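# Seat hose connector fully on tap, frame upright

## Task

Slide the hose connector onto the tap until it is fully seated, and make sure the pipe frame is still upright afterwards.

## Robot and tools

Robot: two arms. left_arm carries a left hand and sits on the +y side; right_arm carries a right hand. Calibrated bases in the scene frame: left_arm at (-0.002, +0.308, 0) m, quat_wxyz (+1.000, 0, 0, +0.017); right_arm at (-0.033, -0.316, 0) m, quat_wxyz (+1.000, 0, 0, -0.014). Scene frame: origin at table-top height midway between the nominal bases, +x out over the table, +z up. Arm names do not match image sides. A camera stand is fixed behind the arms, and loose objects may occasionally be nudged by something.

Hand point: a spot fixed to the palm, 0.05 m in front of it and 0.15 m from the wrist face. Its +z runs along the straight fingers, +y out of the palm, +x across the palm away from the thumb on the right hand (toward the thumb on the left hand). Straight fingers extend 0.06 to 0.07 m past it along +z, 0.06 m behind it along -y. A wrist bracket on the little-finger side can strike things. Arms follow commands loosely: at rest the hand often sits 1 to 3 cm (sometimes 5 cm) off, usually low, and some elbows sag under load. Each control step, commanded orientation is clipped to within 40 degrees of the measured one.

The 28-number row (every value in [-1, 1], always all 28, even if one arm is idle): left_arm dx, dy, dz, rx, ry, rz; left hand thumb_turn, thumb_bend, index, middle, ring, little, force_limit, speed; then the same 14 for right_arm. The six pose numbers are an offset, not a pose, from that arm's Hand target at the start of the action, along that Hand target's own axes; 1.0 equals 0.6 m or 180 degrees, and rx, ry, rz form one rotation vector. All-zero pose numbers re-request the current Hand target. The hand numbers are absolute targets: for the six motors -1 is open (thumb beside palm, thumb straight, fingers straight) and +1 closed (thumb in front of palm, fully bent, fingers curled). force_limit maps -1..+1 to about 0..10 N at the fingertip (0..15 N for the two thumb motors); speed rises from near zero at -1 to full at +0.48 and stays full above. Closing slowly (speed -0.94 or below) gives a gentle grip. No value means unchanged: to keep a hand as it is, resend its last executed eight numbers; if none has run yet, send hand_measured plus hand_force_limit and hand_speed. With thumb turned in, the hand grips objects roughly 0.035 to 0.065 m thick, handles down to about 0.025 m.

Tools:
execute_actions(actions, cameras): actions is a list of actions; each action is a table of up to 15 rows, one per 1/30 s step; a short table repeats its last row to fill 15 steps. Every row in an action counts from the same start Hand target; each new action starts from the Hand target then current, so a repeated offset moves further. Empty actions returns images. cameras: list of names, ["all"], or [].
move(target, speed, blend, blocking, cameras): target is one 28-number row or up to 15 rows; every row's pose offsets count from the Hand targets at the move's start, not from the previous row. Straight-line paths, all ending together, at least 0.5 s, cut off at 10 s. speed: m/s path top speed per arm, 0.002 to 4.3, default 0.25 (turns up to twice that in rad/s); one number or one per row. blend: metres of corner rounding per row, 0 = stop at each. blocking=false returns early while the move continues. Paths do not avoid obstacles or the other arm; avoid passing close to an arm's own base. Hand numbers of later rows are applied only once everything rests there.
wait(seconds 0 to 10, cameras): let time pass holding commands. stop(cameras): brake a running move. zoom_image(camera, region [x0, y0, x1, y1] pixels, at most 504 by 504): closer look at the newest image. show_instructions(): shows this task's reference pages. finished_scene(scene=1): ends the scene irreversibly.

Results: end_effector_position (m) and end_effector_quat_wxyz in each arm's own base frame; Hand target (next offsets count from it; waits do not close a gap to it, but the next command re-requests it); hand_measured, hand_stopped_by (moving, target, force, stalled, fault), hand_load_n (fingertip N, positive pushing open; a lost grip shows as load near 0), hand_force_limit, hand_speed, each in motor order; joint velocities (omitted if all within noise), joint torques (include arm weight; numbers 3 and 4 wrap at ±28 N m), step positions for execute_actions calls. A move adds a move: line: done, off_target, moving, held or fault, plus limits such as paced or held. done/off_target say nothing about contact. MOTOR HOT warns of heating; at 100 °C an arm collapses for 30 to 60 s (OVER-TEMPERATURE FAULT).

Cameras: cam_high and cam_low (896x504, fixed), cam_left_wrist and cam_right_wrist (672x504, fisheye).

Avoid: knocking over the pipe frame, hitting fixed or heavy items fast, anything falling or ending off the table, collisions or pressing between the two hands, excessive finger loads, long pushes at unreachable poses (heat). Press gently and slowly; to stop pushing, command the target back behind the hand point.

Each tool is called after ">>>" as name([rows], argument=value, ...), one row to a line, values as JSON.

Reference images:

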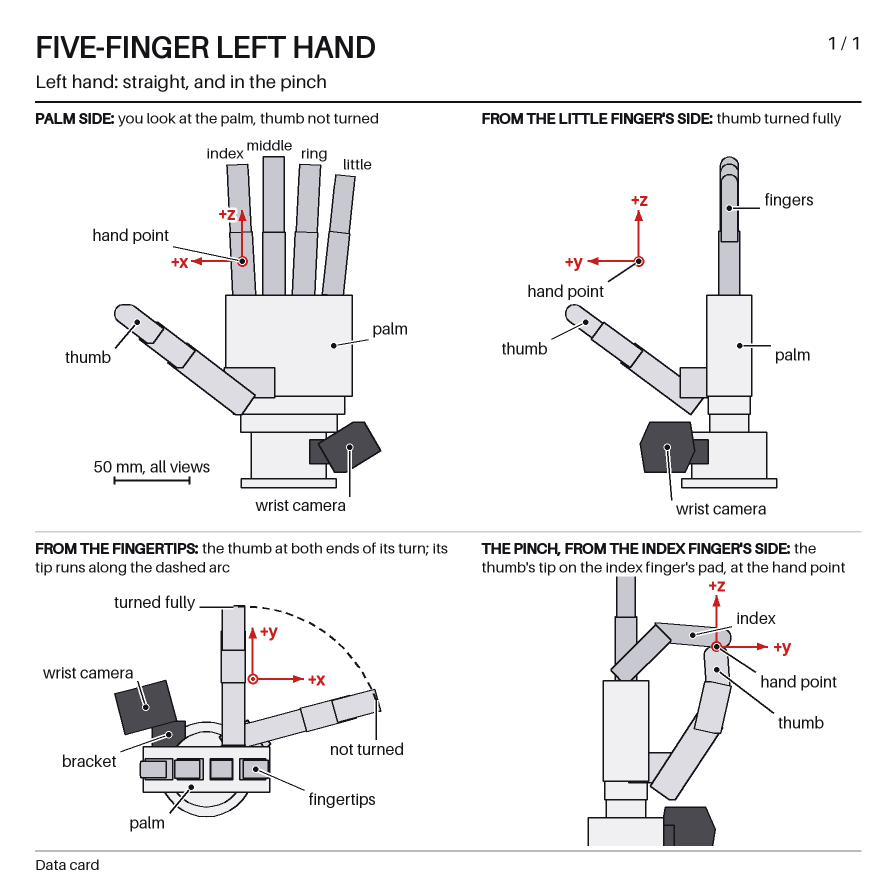

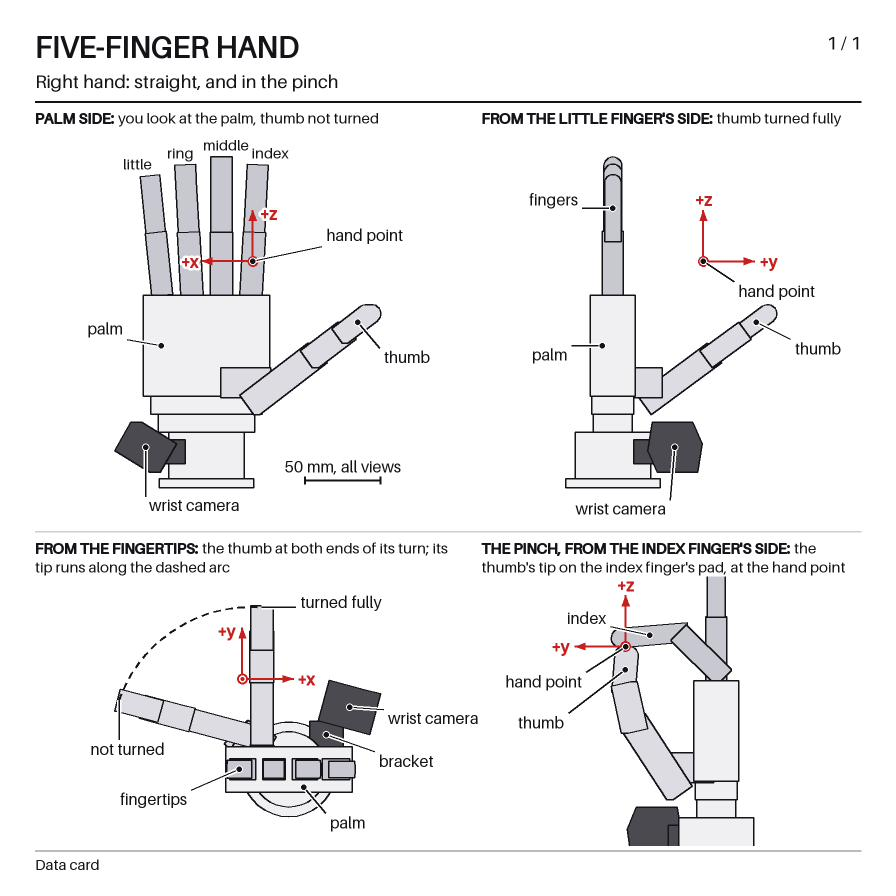

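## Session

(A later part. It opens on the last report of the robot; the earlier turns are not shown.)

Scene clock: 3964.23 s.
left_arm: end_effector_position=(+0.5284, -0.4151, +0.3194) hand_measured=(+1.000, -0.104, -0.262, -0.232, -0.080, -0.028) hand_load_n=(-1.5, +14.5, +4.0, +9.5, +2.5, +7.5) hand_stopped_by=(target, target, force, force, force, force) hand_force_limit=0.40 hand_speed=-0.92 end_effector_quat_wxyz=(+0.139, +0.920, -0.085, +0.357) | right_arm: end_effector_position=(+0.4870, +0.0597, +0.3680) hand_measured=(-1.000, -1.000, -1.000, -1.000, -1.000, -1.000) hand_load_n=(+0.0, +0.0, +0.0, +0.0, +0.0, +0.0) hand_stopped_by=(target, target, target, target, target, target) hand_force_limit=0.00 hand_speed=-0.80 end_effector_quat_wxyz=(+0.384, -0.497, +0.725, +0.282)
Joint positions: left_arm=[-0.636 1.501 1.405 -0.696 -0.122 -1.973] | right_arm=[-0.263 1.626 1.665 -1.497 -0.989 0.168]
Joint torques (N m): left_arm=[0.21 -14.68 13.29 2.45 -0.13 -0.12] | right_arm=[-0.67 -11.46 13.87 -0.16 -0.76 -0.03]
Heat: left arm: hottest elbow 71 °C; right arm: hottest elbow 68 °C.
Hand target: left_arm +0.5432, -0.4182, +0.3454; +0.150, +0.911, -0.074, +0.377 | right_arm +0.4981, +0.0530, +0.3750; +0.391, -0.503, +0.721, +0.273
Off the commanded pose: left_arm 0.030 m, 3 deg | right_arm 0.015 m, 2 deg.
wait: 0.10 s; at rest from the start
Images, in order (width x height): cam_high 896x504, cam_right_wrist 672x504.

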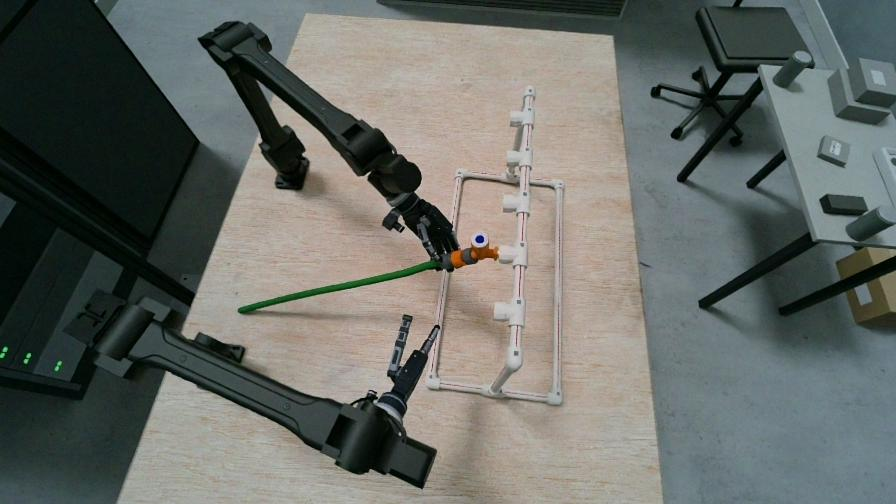

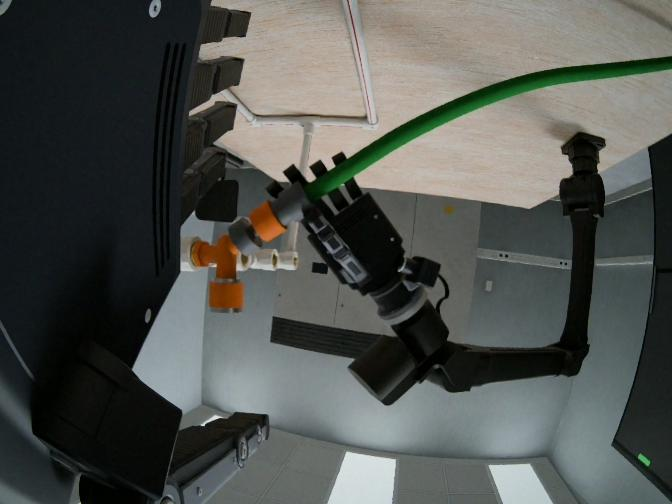

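>>> move(target=[0,0,0,0,0,0,1,-0.1,0.35,0.4,0.45,0.45,0.4,-0.92,-0.0615,0.0563,-0.1347,0.2769,0.1822,-0.2996,1,-1,-1,-1,-1,-1,0,-0.5], speed=0.25, cameras=["cam_high","cam_right_wrist","cam_low"])

Scene clock: 4035.63 s.
left_arm: end_effector_position=(+0.5284, -0.4151, +0.3194) hand_measured=(+1.000, -0.104, -0.262, -0.232, -0.080, -0.028) hand_load_n=(-1.5, +14.5, +4.0, +9.5, +2.5, +7.5) hand_stopped_by=(target, target, force, force, force, force) hand_force_limit=0.40 hand_speed=-0.92 end_effector_quat_wxyz=(+0.139, +0.920, -0.085, +0.357) | right_arm: end_effector_position=(+0.4492, +0.0159, +0.4527) hand_measured=(+1.000, -1.000, -1.000, -1.000, -1.000, -1.000) hand_load_n=(+0.0, +0.0, +0.0, +0.0, +0.0, +0.0) hand_stopped_by=(target, target, target, target, target, target) hand_force_limit=0.00 hand_speed=-0.50 end_effector_quat_wxyz=(-0.427, +0.606, -0.554, +0.378)
Joint positions: left_arm=[-0.636 1.501 1.405 -0.696 -0.122 -1.973] | right_arm=[-0.11 0.967 1.292 -0.689 -0.202 -0.059]
Joint torques (N m): left_arm=[0.15 -14.62 13.27 2.44 -0.12 -0.12] | right_arm=[0.79 -4.66 9.51 2.43 0.02 -0.07]
Heat: left arm: hottest elbow 71 °C; right arm: hottest elbow 67 °C.
Hand target: left_arm +0.5432, -0.4182, +0.3454; +0.150, +0.911, -0.074, +0.377 | right_arm +0.4500, +0.0199, +0.4499; -0.428, +0.611, -0.545, +0.382
Off the commanded pose: left_arm 0.030 m, 3 deg | right_arm 0.005 m, 1 deg.
move: off_target (left_arm)
Images, in order (width x height): cam_high 896x504, cam_low 896x504, cam_right_wrist 672x504.

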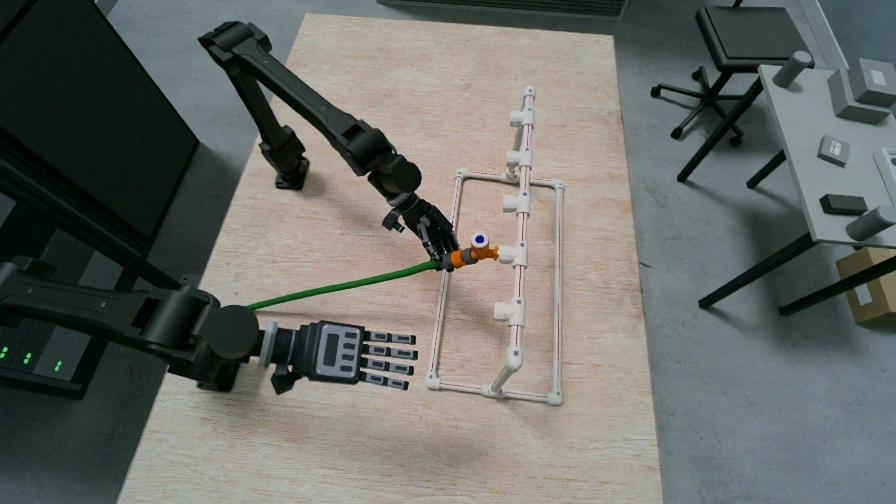

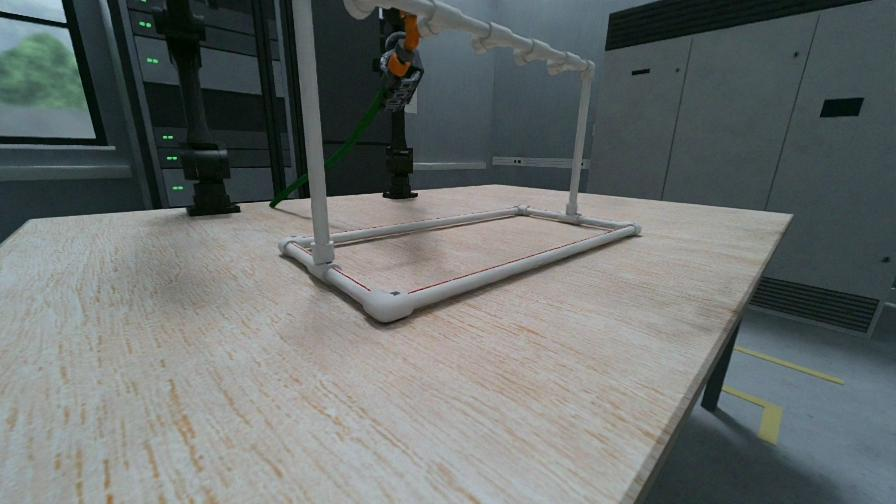

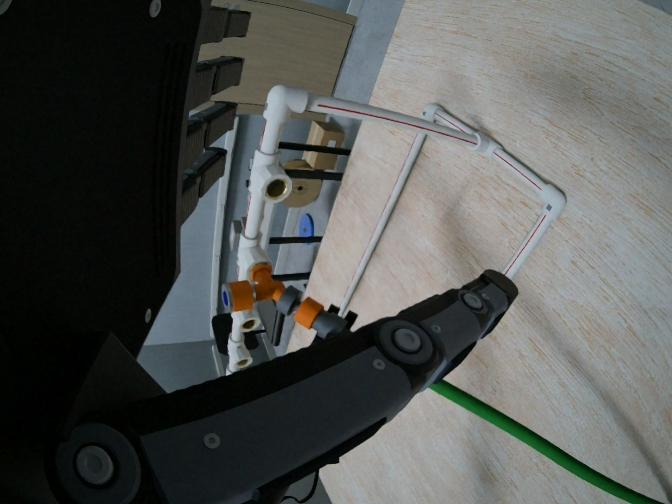

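>>> move(target=[0,0,0,0,0,0,1,-0.1,0.35,0.4,0.45,0.45,0.4,-0.92,-0.2078,-0.181,0.2295,0,0,0,1,-1,-1,-1,-1,-1,0,-0.5], speed=0.2, cameras=["cam_high","cam_right_wrist"])

Scene clock: 4110.17 s.
left_arm: end_effector_position=(+0.5284, -0.4151, +0.3194) hand_measured=(+1.000, -0.104, -0.262, -0.232, -0.080, -0.028) hand_load_n=(-1.5, +15.0, +4.0, +9.5, +2.5, +7.0) hand_stopped_by=(target, target, force, force, force, force) hand_force_limit=0.40 hand_speed=-0.92 end_effector_quat_wxyz=(+0.139, +0.920, -0.085, +0.357) | right_arm: end_effector_position=(+0.5962, +0.1566, +0.4841) hand_measured=(+1.000, -1.000, -1.000, -1.000, -1.000, -1.000) hand_load_n=(+0.0, +0.0, +0.0, +0.0, +0.0, +0.0) hand_stopped_by=(target, target, target, target, target, target) hand_force_limit=0.00 hand_speed=-0.50 end_effector_quat_wxyz=(-0.416, +0.620, -0.547, +0.379)
Joint positions: left_arm=[-0.636 1.501 1.405 -0.696 -0.122 -1.973] | right_arm=[0.244 1.401 1.731 -0.708 0.126 0.034]
Joint torques (N m): left_arm=[0.15 -14.62 13.27 2.45 -0.12 -0.12] | right_arm=[0.44 -9.82 15.41 1.29 0.13 0.25]
Heat: left arm: hottest elbow 71 °C; right arm: hottest elbow 65 °C.
Hand target: left_arm +0.5432, -0.4182, +0.3454; +0.150, +0.911, -0.074, +0.377 | right_arm +0.6012, +0.1628, +0.5049; -0.428, +0.611, -0.545, +0.382
Off the commanded pose: left_arm 0.030 m, 3 deg | right_arm 0.022 m, 2 deg.
move: off_target (left_arm, right_arm)
Images, in order (width x height): cam_high 896x504, cam_right_wrist 672x504.

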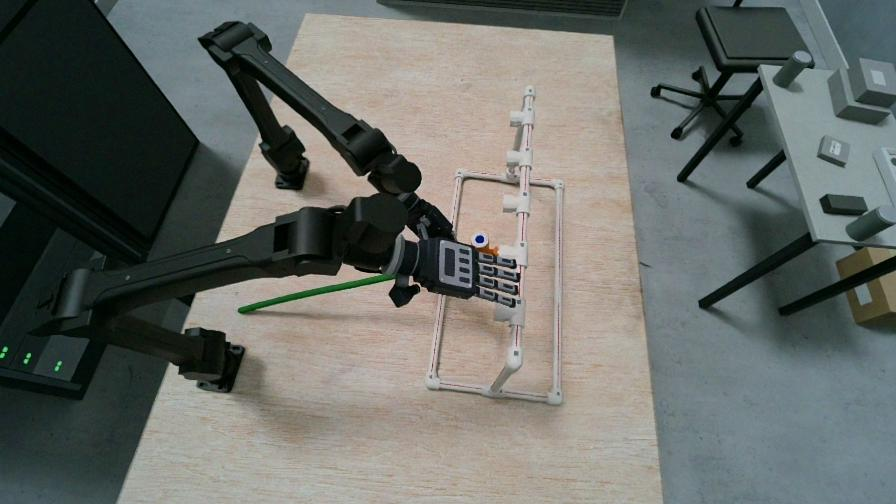

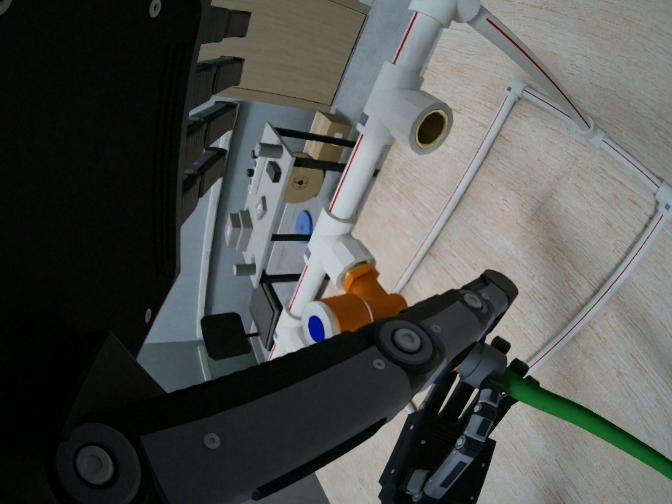

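>>> move(target=[0,0,0,0,0,0,1,-0.1,0.35,0.4,0.45,0.45,0.4,-0.92,0.0173,-0.0325,0.1575,0,0,0,1,-1,-1,-1,-1,-1,0,-0.5], speed=0.12, cameras=["cam_high","cam_right_wrist","cam_low"])

Scene clock: 4157.80 s.
left_arm: end_effector_position=(+0.5284, -0.4151, +0.3194) hand_measured=(+1.000, -0.104, -0.262, -0.232, -0.080, -0.028) hand_load_n=(-1.5, +14.5, +4.0, +9.5, +2.5, +7.5) hand_stopped_by=(target, target, force, force, force, force) hand_force_limit=0.40 hand_speed=-0.92 end_effector_quat_wxyz=(+0.139, +0.920, -0.085, +0.357) | right_arm: end_effector_position=(+0.6868, +0.1680, +0.4766) hand_measured=(+1.000, -1.000, -1.000, -1.000, -1.000, -1.000) hand_load_n=(+0.0, +0.0, +0.0, +0.0, +0.0, +0.0) hand_stopped_by=(target, target, target, target, target, target) hand_force_limit=0.00 hand_speed=-0.50 end_effector_quat_wxyz=(-0.422, +0.618, -0.547, +0.376)
Joint positions: left_arm=[-0.636 1.501 1.405 -0.696 -0.122 -1.973] | right_arm=[0.22 1.64 1.977 -0.708 0.094 0.034]
Joint torques (N m): left_arm=[0.15 -14.62 13.27 2.45 -0.12 -0.12] | right_arm=[-0.97 -13.22 15.53 1.43 -0.12 0.07]
Heat: left arm: hottest elbow 72 °C; right arm: hottest elbow 73 °C.
Hand target: left_arm +0.5432, -0.4182, +0.3454; +0.150, +0.911, -0.074, +0.377 | right_arm +0.6972, +0.1634, +0.4908; -0.428, +0.611, -0.545, +0.382
Off the commanded pose: left_arm 0.030 m, 3 deg | right_arm 0.018 m, 1 deg.
move: off_target (left_arm, right_arm)
Images, in order (width x height): cam_high 896x504, cam_low 896x504, cam_right_wrist 672x504.

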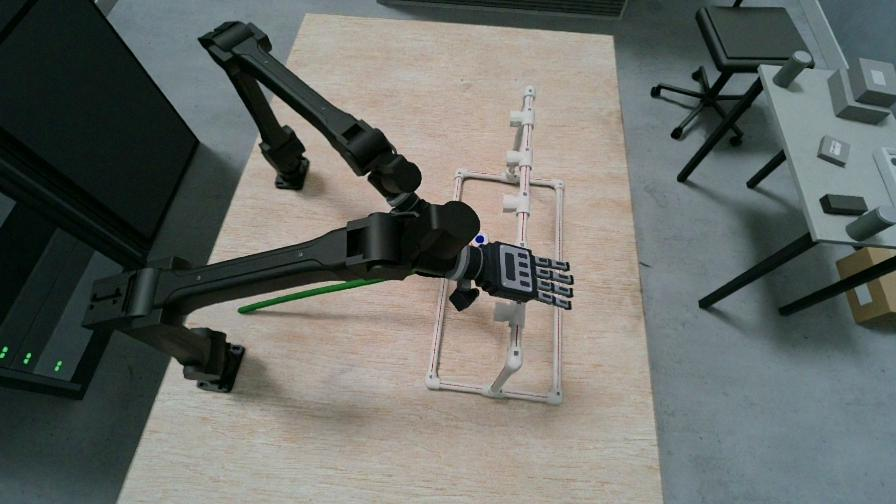

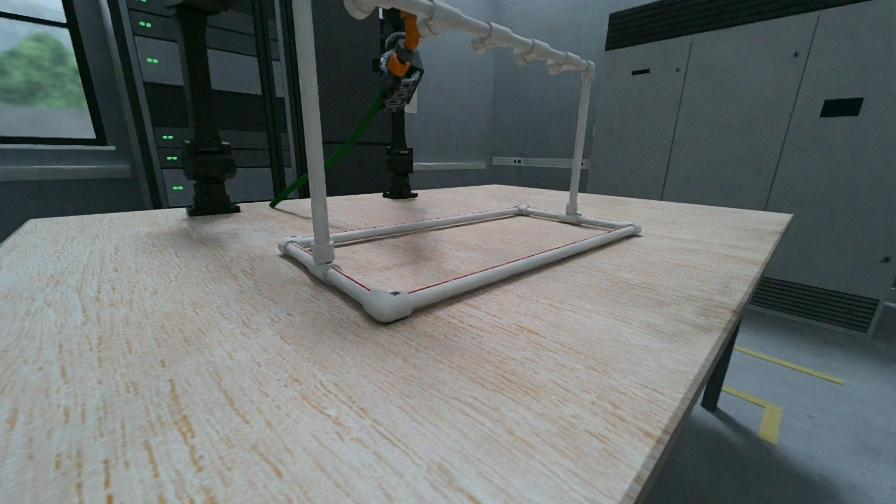

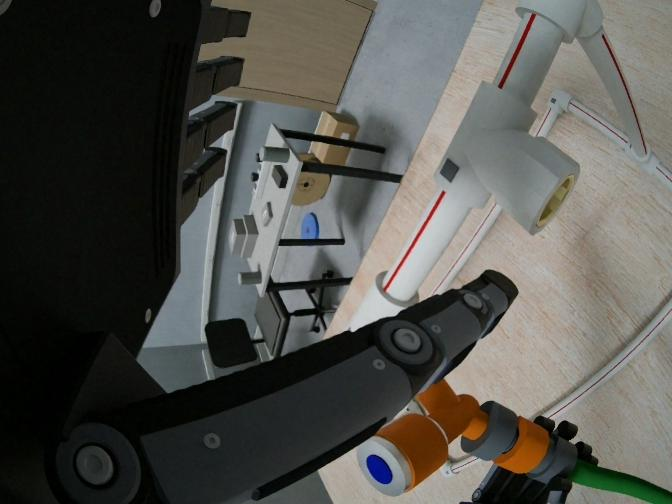

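>>> move(target=[0,0,0,0,0,0,1,-0.1,0.35,0.4,0.45,0.45,0.4,-0.92,0.0013,0.1057,0.0508,0,0,0,1,-1,-1,-1,-1,-1,0,-0.5], speed=0.05, cameras=["cam_high","cam_right_wrist","cam_low"])

Scene clock: 4182.43 s.
left_arm: end_effector_position=(+0.5284, -0.4151, +0.3194) hand_measured=(+1.000, -0.104, -0.262, -0.232, -0.080, -0.028) hand_load_n=(-1.5, +14.5, +3.5, +9.5, +2.5, +7.5) hand_stopped_by=(target, target, force, force, force, force) hand_force_limit=0.40 hand_speed=-0.92 end_effector_quat_wxyz=(+0.139, +0.920, -0.085, +0.357) | right_arm: end_effector_position=(+0.7030, +0.1721, +0.4195) hand_measured=(+1.000, -1.000, -1.000, -1.000, -1.000, -1.000) hand_load_n=(+0.0, -0.5, +0.0, +0.0, +0.0, +0.0) hand_stopped_by=(target, target, target, target, target, target) hand_force_limit=0.00 hand_speed=-0.50 end_effector_quat_wxyz=(-0.426, +0.616, -0.545, +0.377)
Joint positions: left_arm=[-0.636 1.501 1.405 -0.696 -0.122 -1.973] | right_arm=[0.22 1.639 1.816 -0.539 0.091 0.034]
Joint torques (N m): left_arm=[0.15 -14.62 13.27 2.44 -0.13 -0.12] | right_arm=[-1.08 -15.91 9.76 2.44 -0.13 0.07]
Heat: left arm: hottest elbow 72 °C; right arm: hottest elbow 75 °C.
Hand target: left_arm +0.5432, -0.4182, +0.3454; +0.150, +0.911, -0.074, +0.377 | right_arm +0.7042, +0.1634, +0.4209; -0.428, +0.611, -0.545, +0.382
Off the commanded pose: left_arm 0.030 m, 3 deg | right_arm 0.009 m, 1 deg.
move: off_target (left_arm)
Images, in order (width x height): cam_high 896x504, cam_low 896x504, cam_right_wrist 672x504.

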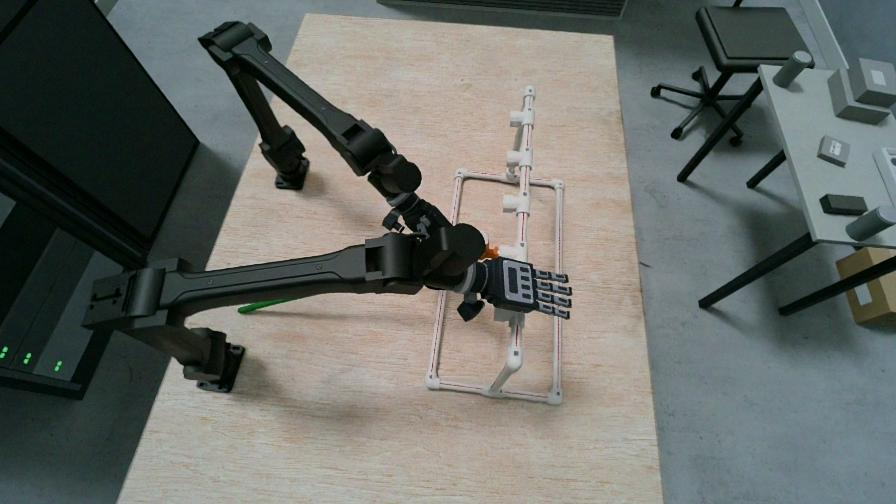

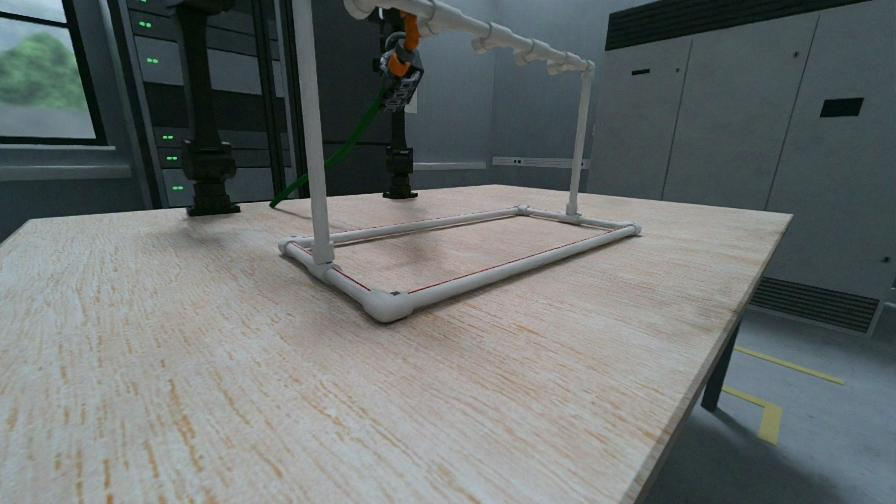

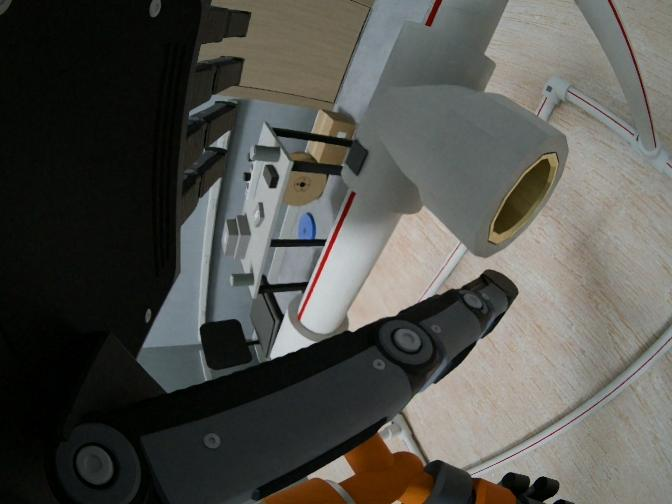

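>>> move(target=[0,0,0,0,0,0,1,-0.1,0.35,0.4,0.45,0.45,0.4,-0.92,0.012,0.0395,-0.0012,0,0,0,1,-1,-1,-1,-1,-1,0,-0.5], speed=0.03, cameras=["cam_high","cam_right_wrist"])

Scene clock: 4198.77 s.
left_arm: end_effector_position=(+0.5284, -0.4151, +0.3194) hand_measured=(+1.000, -0.104, -0.262, -0.232, -0.080, -0.028) hand_load_n=(-1.5, +14.5, +4.0, +9.5, +2.5, +7.5) hand_stopped_by=(target, target, force, force, force, force) hand_force_limit=0.40 hand_speed=-0.92 end_effector_quat_wxyz=(+0.139, +0.920, -0.085, +0.357) | right_arm: end_effector_position=(+0.6959, +0.1643, +0.3970) hand_measured=(+1.000, -1.000, -1.000, -1.000, -1.000, -1.000) hand_load_n=(+0.0, +0.0, +0.0, +0.0, +0.0, +0.0) hand_stopped_by=(target, target, target, target, target, target) hand_force_limit=0.00 hand_speed=-0.50 end_effector_quat_wxyz=(-0.426, +0.615, -0.546, +0.376)
Joint positions: left_arm=[-0.636 1.501 1.405 -0.696 -0.122 -1.973] | right_arm=[0.209 1.607 1.717 -0.473 0.081 0.034]
Joint torques (N m): left_arm=[0.15 -14.68 13.27 2.45 -0.13 -0.12] | right_arm=[-1.03 -15.68 9.8 2.4 -0.13 0.03]
Heat: left arm: hottest elbow 72 °C; right arm: hottest elbow 71 °C.
Hand target: left_arm +0.5432, -0.4182, +0.3454; +0.150, +0.911, -0.074, +0.377 | right_arm +0.6964, +0.1552, +0.3988; -0.428, +0.611, -0.545, +0.382
Off the commanded pose: left_arm 0.030 m, 3 deg | right_arm 0.009 m, 1 deg.
move: off_target (left_arm)
Images, in order (width x height): cam_high 896x504, cam_right_wrist 672x504.

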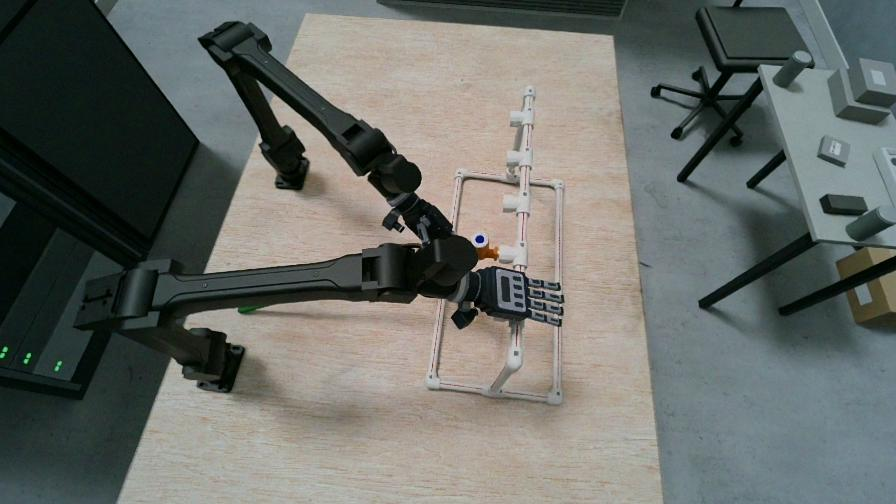

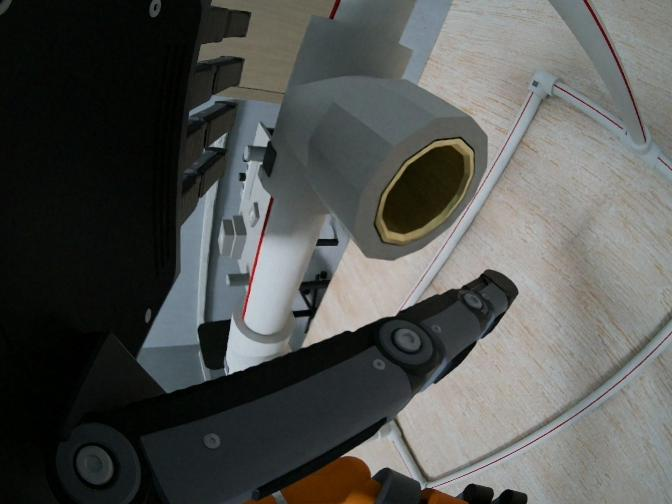

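>>> move(target=[0,0,0,0,0,0,1,-0.1,0.35,0.4,0.45,0.45,0.4,-0.92,-0.001,0.0175,0.0057,0,0,0,1,-1,-1,-1,-1,-1,0,-0.5], speed=0.03, cameras=["cam_right_wrist"])

Scene clock: 4217.37 s.
left_arm: end_effector_position=(+0.5284, -0.4151, +0.3194) hand_measured=(+1.000, -0.104, -0.262, -0.232, -0.080, -0.028) hand_load_n=(-1.5, +14.5, +4.0, +9.5, +2.5, +7.5) hand_stopped_by=(target, target, force, force, force, force) hand_force_limit=0.40 hand_speed=-0.92 end_effector_quat_wxyz=(+0.139, +0.920, -0.085, +0.357) | right_arm: end_effector_position=(+0.6954, +0.1642, +0.3863) hand_measured=(+1.000, -1.000, -1.000, -1.000, -1.000, -1.000) hand_load_n=(+0.0, +0.0, -0.5, +0.0, +0.0, +0.0) hand_stopped_by=(target, target, target, target, target, target) hand_force_limit=0.00 hand_speed=-0.50 end_effector_quat_wxyz=(-0.426, +0.615, -0.546, +0.376)
Joint positions: left_arm=[-0.636 1.501 1.405 -0.696 -0.122 -1.973] | right_arm=[0.209 1.603 1.683 -0.443 0.081 0.034]
Joint torques (N m): left_arm=[0.15 -14.62 13.27 2.44 -0.13 -0.11] | right_arm=[-1.08 -15.79 9.83 2.37 -0.09 0.02]
Heat: left arm: hottest elbow 72 °C; right arm: hottest elbow 67 °C.
Hand target: left_arm +0.5432, -0.4182, +0.3454; +0.150, +0.911, -0.074, +0.377 | right_arm +0.6960, +0.1557, +0.3879; -0.428, +0.611, -0.545, +0.382
Off the commanded pose: left_arm 0.030 m, 3 deg | right_arm 0.009 m, 1 deg.
move: off_target (left_arm)
Images, in order (width x height): cam_right_wrist 672x504.

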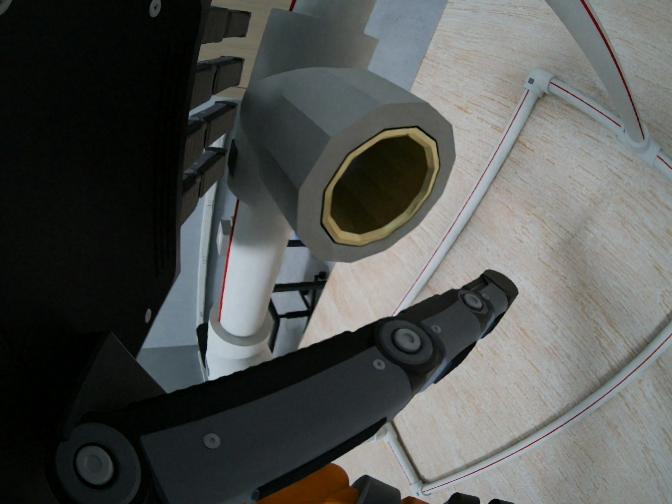

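>>> move(target=[0,0,0,0,0,0,1,-0.1,0.35,0.4,0.45,0.45,0.4,-0.92,0,0,0,0,0,0,1,-1,0.3,0.3,0.3,0.3,-0.6,-0.85], speed=0.03, cameras=["cam_high","cam_right_wrist"])

Scene clock: 4230.03 s.
left_arm: end_effector_position=(+0.5283, -0.4151, +0.3194) hand_measured=(+1.000, -0.104, -0.262, -0.232, -0.080, -0.028) hand_load_n=(-2.0, +15.0, +3.0, +9.0, +2.5, +8.0) hand_stopped_by=(target, target, force, force, force, force) hand_force_limit=0.40 hand_speed=-0.92 end_effector_quat_wxyz=(+0.139, +0.920, -0.086, +0.357) | right_arm: end_effector_position=(+0.6967, +0.1641, +0.3881) hand_measured=(+1.000, -1.000, +0.040, -0.016, +0.070, +0.138) hand_load_n=(+0.0, +0.0, +0.0, +0.0, +1.5, +1.5) hand_stopped_by=(target, target, force, force, force, force) hand_force_limit=-0.60 hand_speed=-0.85 end_effector_quat_wxyz=(-0.430, +0.613, -0.544, +0.378)
Joint positions: left_arm=[-0.636 1.501 1.405 -0.696 -0.122 -1.971] | right_arm=[0.208 1.602 1.682 -0.433 0.08 0.034]
Joint torques (N m): left_arm=[0.15 -14.62 13.27 2.45 -0.12 -0.13] | right_arm=[-0.97 -15.5 9.94 2.06 -0.06 0.02]
Heat: left arm: hottest elbow 72 °C; right arm: hottest elbow 65 °C.
Hand target: left_arm +0.5432, -0.4182, +0.3454; +0.151, +0.911, -0.074, +0.377 | right_arm +0.6959, +0.1557, +0.3881; -0.428, +0.611, -0.545, +0.382
Off the commanded pose: left_arm 0.030 m, 3 deg | right_arm 0.008 m, 1 deg.
move: off_target (left_arm)
Images, in order (width x height): cam_high 896x504, cam_right_wrist 672x504.

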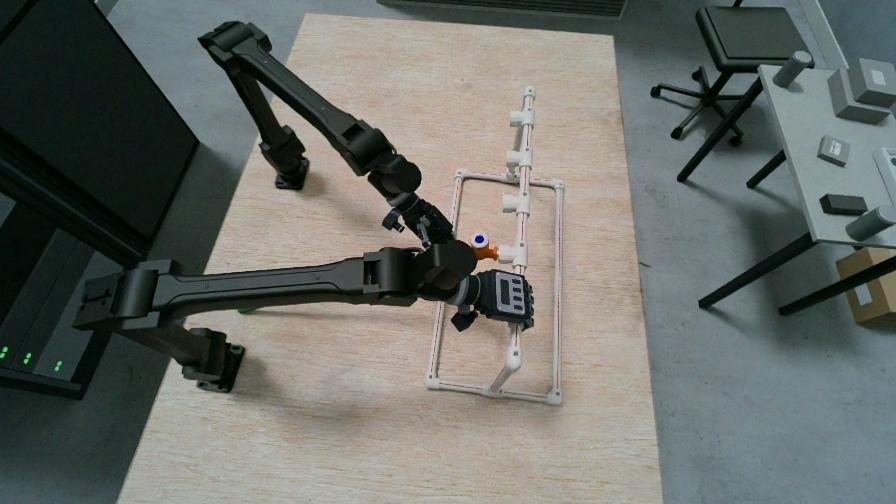

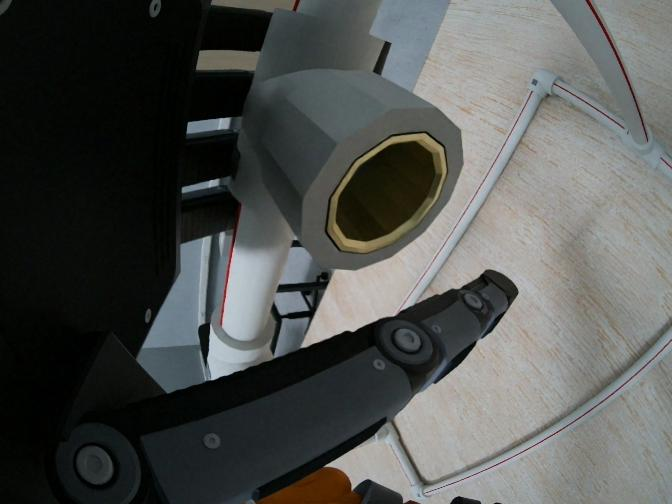

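>>> move(target=[0,0,0,0,0,0,1,-0.1,0.35,0.4,0.45,0.45,0.4,-0.92,-0.0015,0.0233,-0.0057,0,0,0,1,-1,0.3,0.3,0.3,0.3,-0.6,-0.85], speed=0.03, cameras=["cam_low","cam_right_wrist"])

>>> zoom_image(camera="cam_low", region=[340, 0, 460, 120])

Scene clock: 4246.30 s.
left_arm: end_effector_position=(+0.5283, -0.4152, +0.3194) hand_measured=(+1.000, -0.104, -0.262, -0.232, -0.080, -0.028) hand_load_n=(-2.0, +15.0, +3.0, +9.0, +2.0, +8.0) hand_stopped_by=(target, target, force, force, force, force) hand_force_limit=0.40 hand_speed=-0.92 end_effector_quat_wxyz=(+0.139, +0.920, -0.086, +0.357) | right_arm: end_effector_position=(+0.6960, +0.1640, +0.3813) hand_measured=(+1.000, -1.000, +0.040, -0.016, +0.070, +0.140) hand_load_n=(+0.0, +0.0, +0.0, +0.5, +1.0, +0.0) hand_stopped_by=(target, target, force, force, force, force) hand_force_limit=-0.60 hand_speed=-0.85 end_effector_quat_wxyz=(-0.436, +0.609, -0.541, +0.383)
Joint positions: left_arm=[-0.636 1.501 1.405 -0.696 -0.122 -1.971] | right_arm=[0.208 1.591 1.638 -0.381 0.08 0.034]
Joint torques (N m): left_arm=[0.15 -14.62 13.27 2.45 -0.12 -0.14] | right_arm=[-0.73 -16.21 8.7 1.36 0.03 0.04]
Heat: left arm: hottest elbow 72 °C; right arm: hottest elbow 63 °C.
Hand target: left_arm +0.5432, -0.4182, +0.3454; +0.151, +0.911, -0.074, +0.377 | right_arm +0.6879, +0.1557, +0.3761; -0.428, +0.611, -0.545, +0.382
Off the commanded pose: left_arm 0.030 m, 3 deg | right_arm 0.013 m, 1 deg.
move: off_target (left_arm, right_arm)
Images, in order (width x height): cam_low 896x504, cam_right_wrist 672x504.

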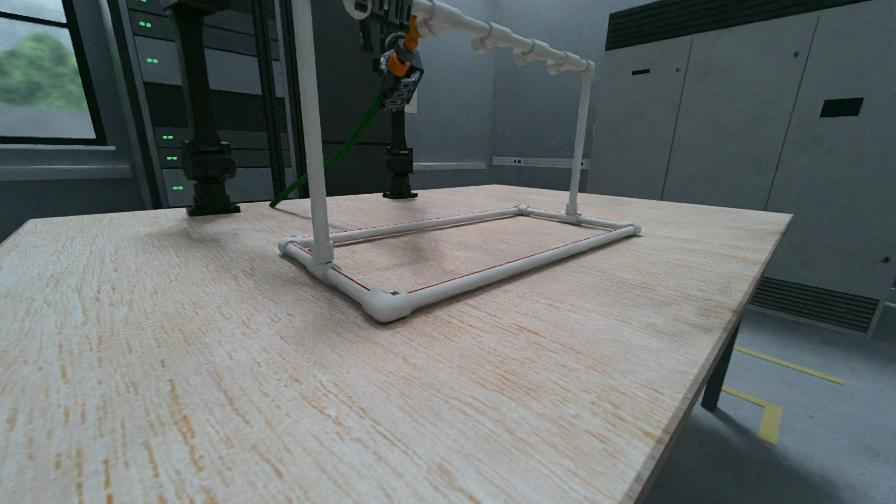

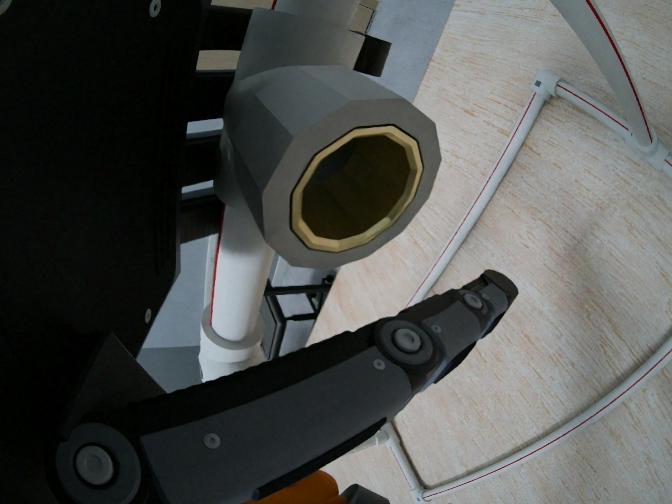

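Scaled by 4.200.

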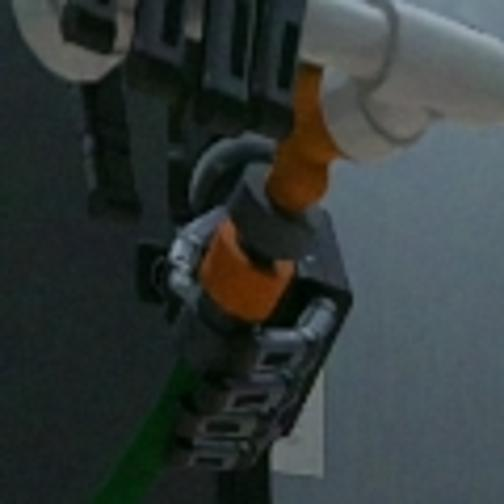

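>>> move(target=[0.025,0,0,0,0,0,1,-0.1,0.35,0.4,0.45,0.45,0.4,-0.92,0,0,0,0,0,0,1,-1,0.3,0.3,0.3,0.3,-0.6,-0.85], speed=0.03, cameras=["cam_low","cam_right_wrist"])

>>> zoom_image(camera="cam_low", region=[340, 0, 460, 120])

Scene clock: 4255.13 s.
left_arm: end_effector_position=(+0.5279, -0.4156, +0.3196) hand_measured=(+1.000, -0.104, -0.262, -0.232, -0.080, -0.028) hand_load_n=(-2.5, +14.5, +3.0, +9.0, +3.0, +9.5) hand_stopped_by=(target, target, force, force, force, force) hand_force_limit=0.40 hand_speed=-0.92 end_effector_quat_wxyz=(+0.137, +0.921, -0.090, +0.352) | right_arm: end_effector_position=(+0.6955, +0.1639, +0.3812) hand_measured=(+1.000, -1.000, +0.040, -0.016, +0.070, +0.140) hand_load_n=(+0.0, +0.0, +0.0, +1.0, +1.0, +0.0) hand_stopped_by=(target, target, force, force, force, force) hand_force_limit=-0.60 hand_speed=-0.85 end_effector_quat_wxyz=(-0.436, +0.609, -0.541, +0.383)
Joint positions: left_arm=[-0.635 1.506 1.418 -0.715 -0.116 -1.964] | right_arm=[0.208 1.589 1.636 -0.381 0.08 0.034]
Joint torques (N m): left_arm=[0.97 -13.74 15.47 2.24 -0.02 -0.13] | right_arm=[-0.79 -16.15 8.84 1.43 0.04 0.04]
Heat: left arm: hottest elbow 72 °C; right arm: hottest elbow 63 °C.
Hand target: left_arm +0.5538, -0.4186, +0.3560; +0.151, +0.911, -0.074, +0.377 | right_arm +0.6879, +0.1557, +0.3759; -0.428, +0.611, -0.545, +0.382
Off the commanded pose: left_arm 0.045 m, 4 deg | right_arm 0.012 m, 1 deg.
move: off_target (left_arm, right_arm)
Images, in order (width x height): cam_low 896x504, cam_right_wrist 672x504.

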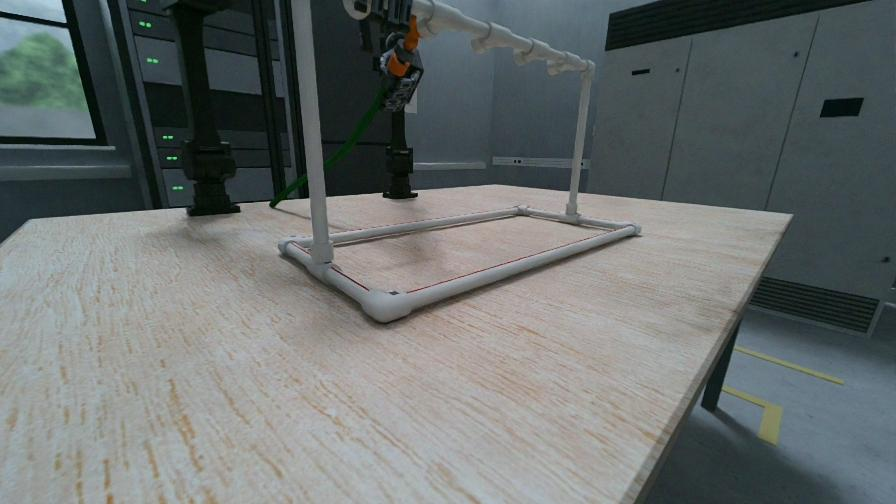

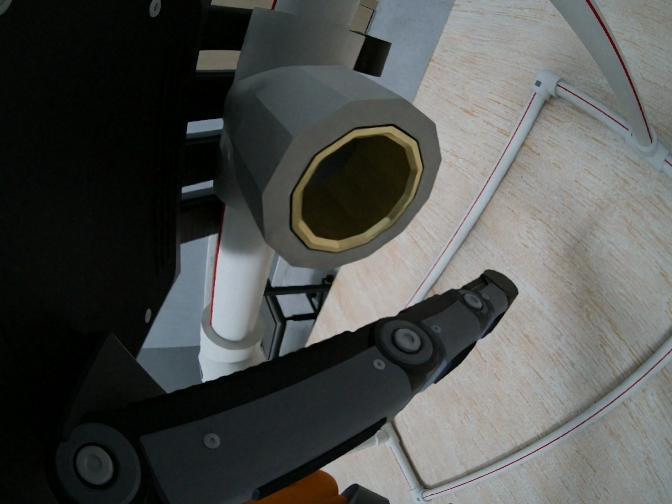

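Scaled by 4.200.

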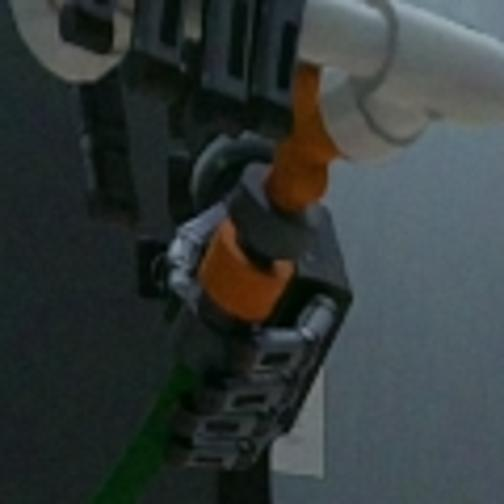

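>>> move(target=[0.042,0,0,0,0.0159,0.005,1,-0.1,0.35,0.4,0.45,0.45,0.4,-0.92,0,0,0,0,0,0,1,-1,0.3,0.3,0.3,0.3,-0.6,-0.85], speed=0.04, cameras=["cam_low","cam_high"])

>>> zoom_image(camera="cam_low", region=[340, 0, 460, 120])

Scene clock: 4307.83 s.
left_arm: end_effector_position=(+0.5312, -0.4184, +0.3202) hand_measured=(+1.000, -0.104, -0.262, -0.232, -0.080, -0.028) hand_load_n=(-2.5, +15.0, +3.5, +8.5, +2.5, +9.0) hand_stopped_by=(target, target, force, force, force, force) hand_force_limit=0.40 hand_speed=-0.92 end_effector_quat_wxyz=(+0.130, +0.919, -0.109, +0.357) | right_arm: end_effector_position=(+0.6965, +0.1606, +0.3815) hand_measured=(+1.000, -1.000, +0.040, -0.016, +0.070, +0.140) hand_load_n=(+0.0, +0.0, +0.5, +1.0, +1.0, +0.0) hand_stopped_by=(target, target, force, force, force, force) hand_force_limit=-0.60 hand_speed=-0.85 end_effector_quat_wxyz=(-0.435, +0.607, -0.543, +0.385)
Joint positions: left_arm=[-0.632 1.518 1.435 -0.716 -0.115 -1.92] | right_arm=[0.204 1.589 1.636 -0.38 0.081 0.034]
Joint torques (N m): left_arm=[1.85 -13.98 16.7 3.23 -0.41 -0.24] | right_arm=[-0.44 -16.09 8.84 1.39 -0.04 0.04]
Heat: left arm: hottest elbow 77 °C; right arm: hottest elbow 61 °C.
Hand target: left_arm +0.5717, -0.4189, +0.3738; +0.149, +0.901, -0.077, +0.400 | right_arm +0.6880, +0.1556, +0.3759; -0.428, +0.611, -0.545, +0.382
Off the commanded pose: left_arm 0.067 m, 7 deg | right_arm 0.011 m, 1 deg.
move: off_target (left_arm, right_arm)
Images, in order (width x height): cam_high 896x504, cam_low 896x504.

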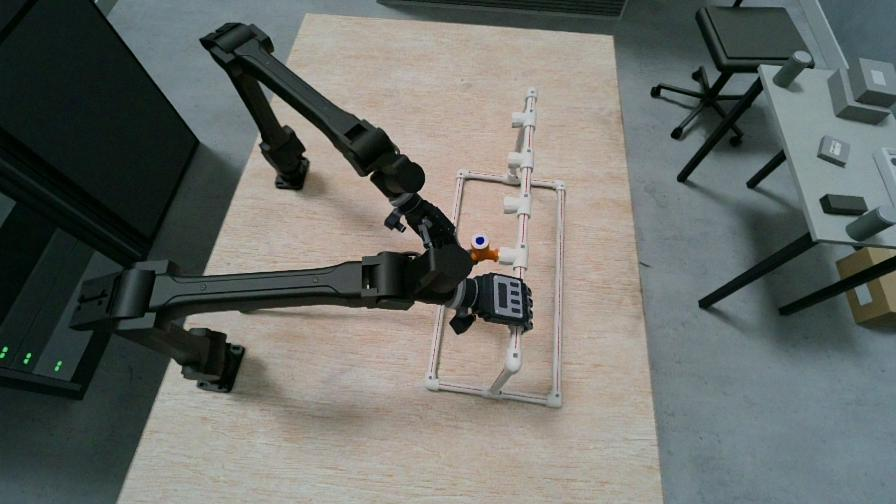

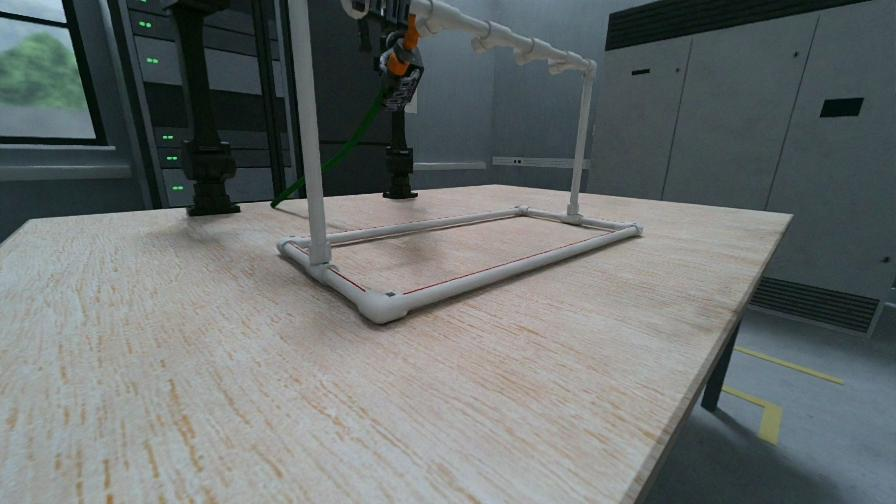

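Scaled by 4.200.

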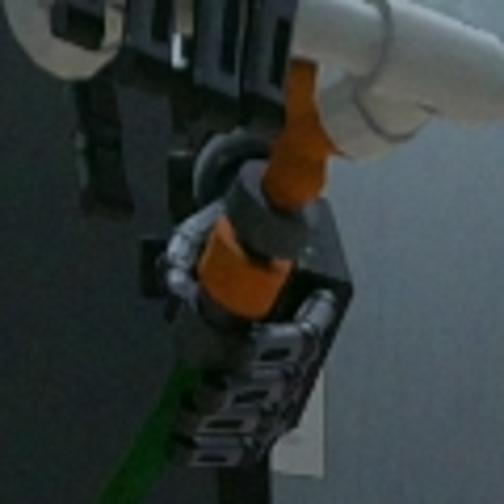

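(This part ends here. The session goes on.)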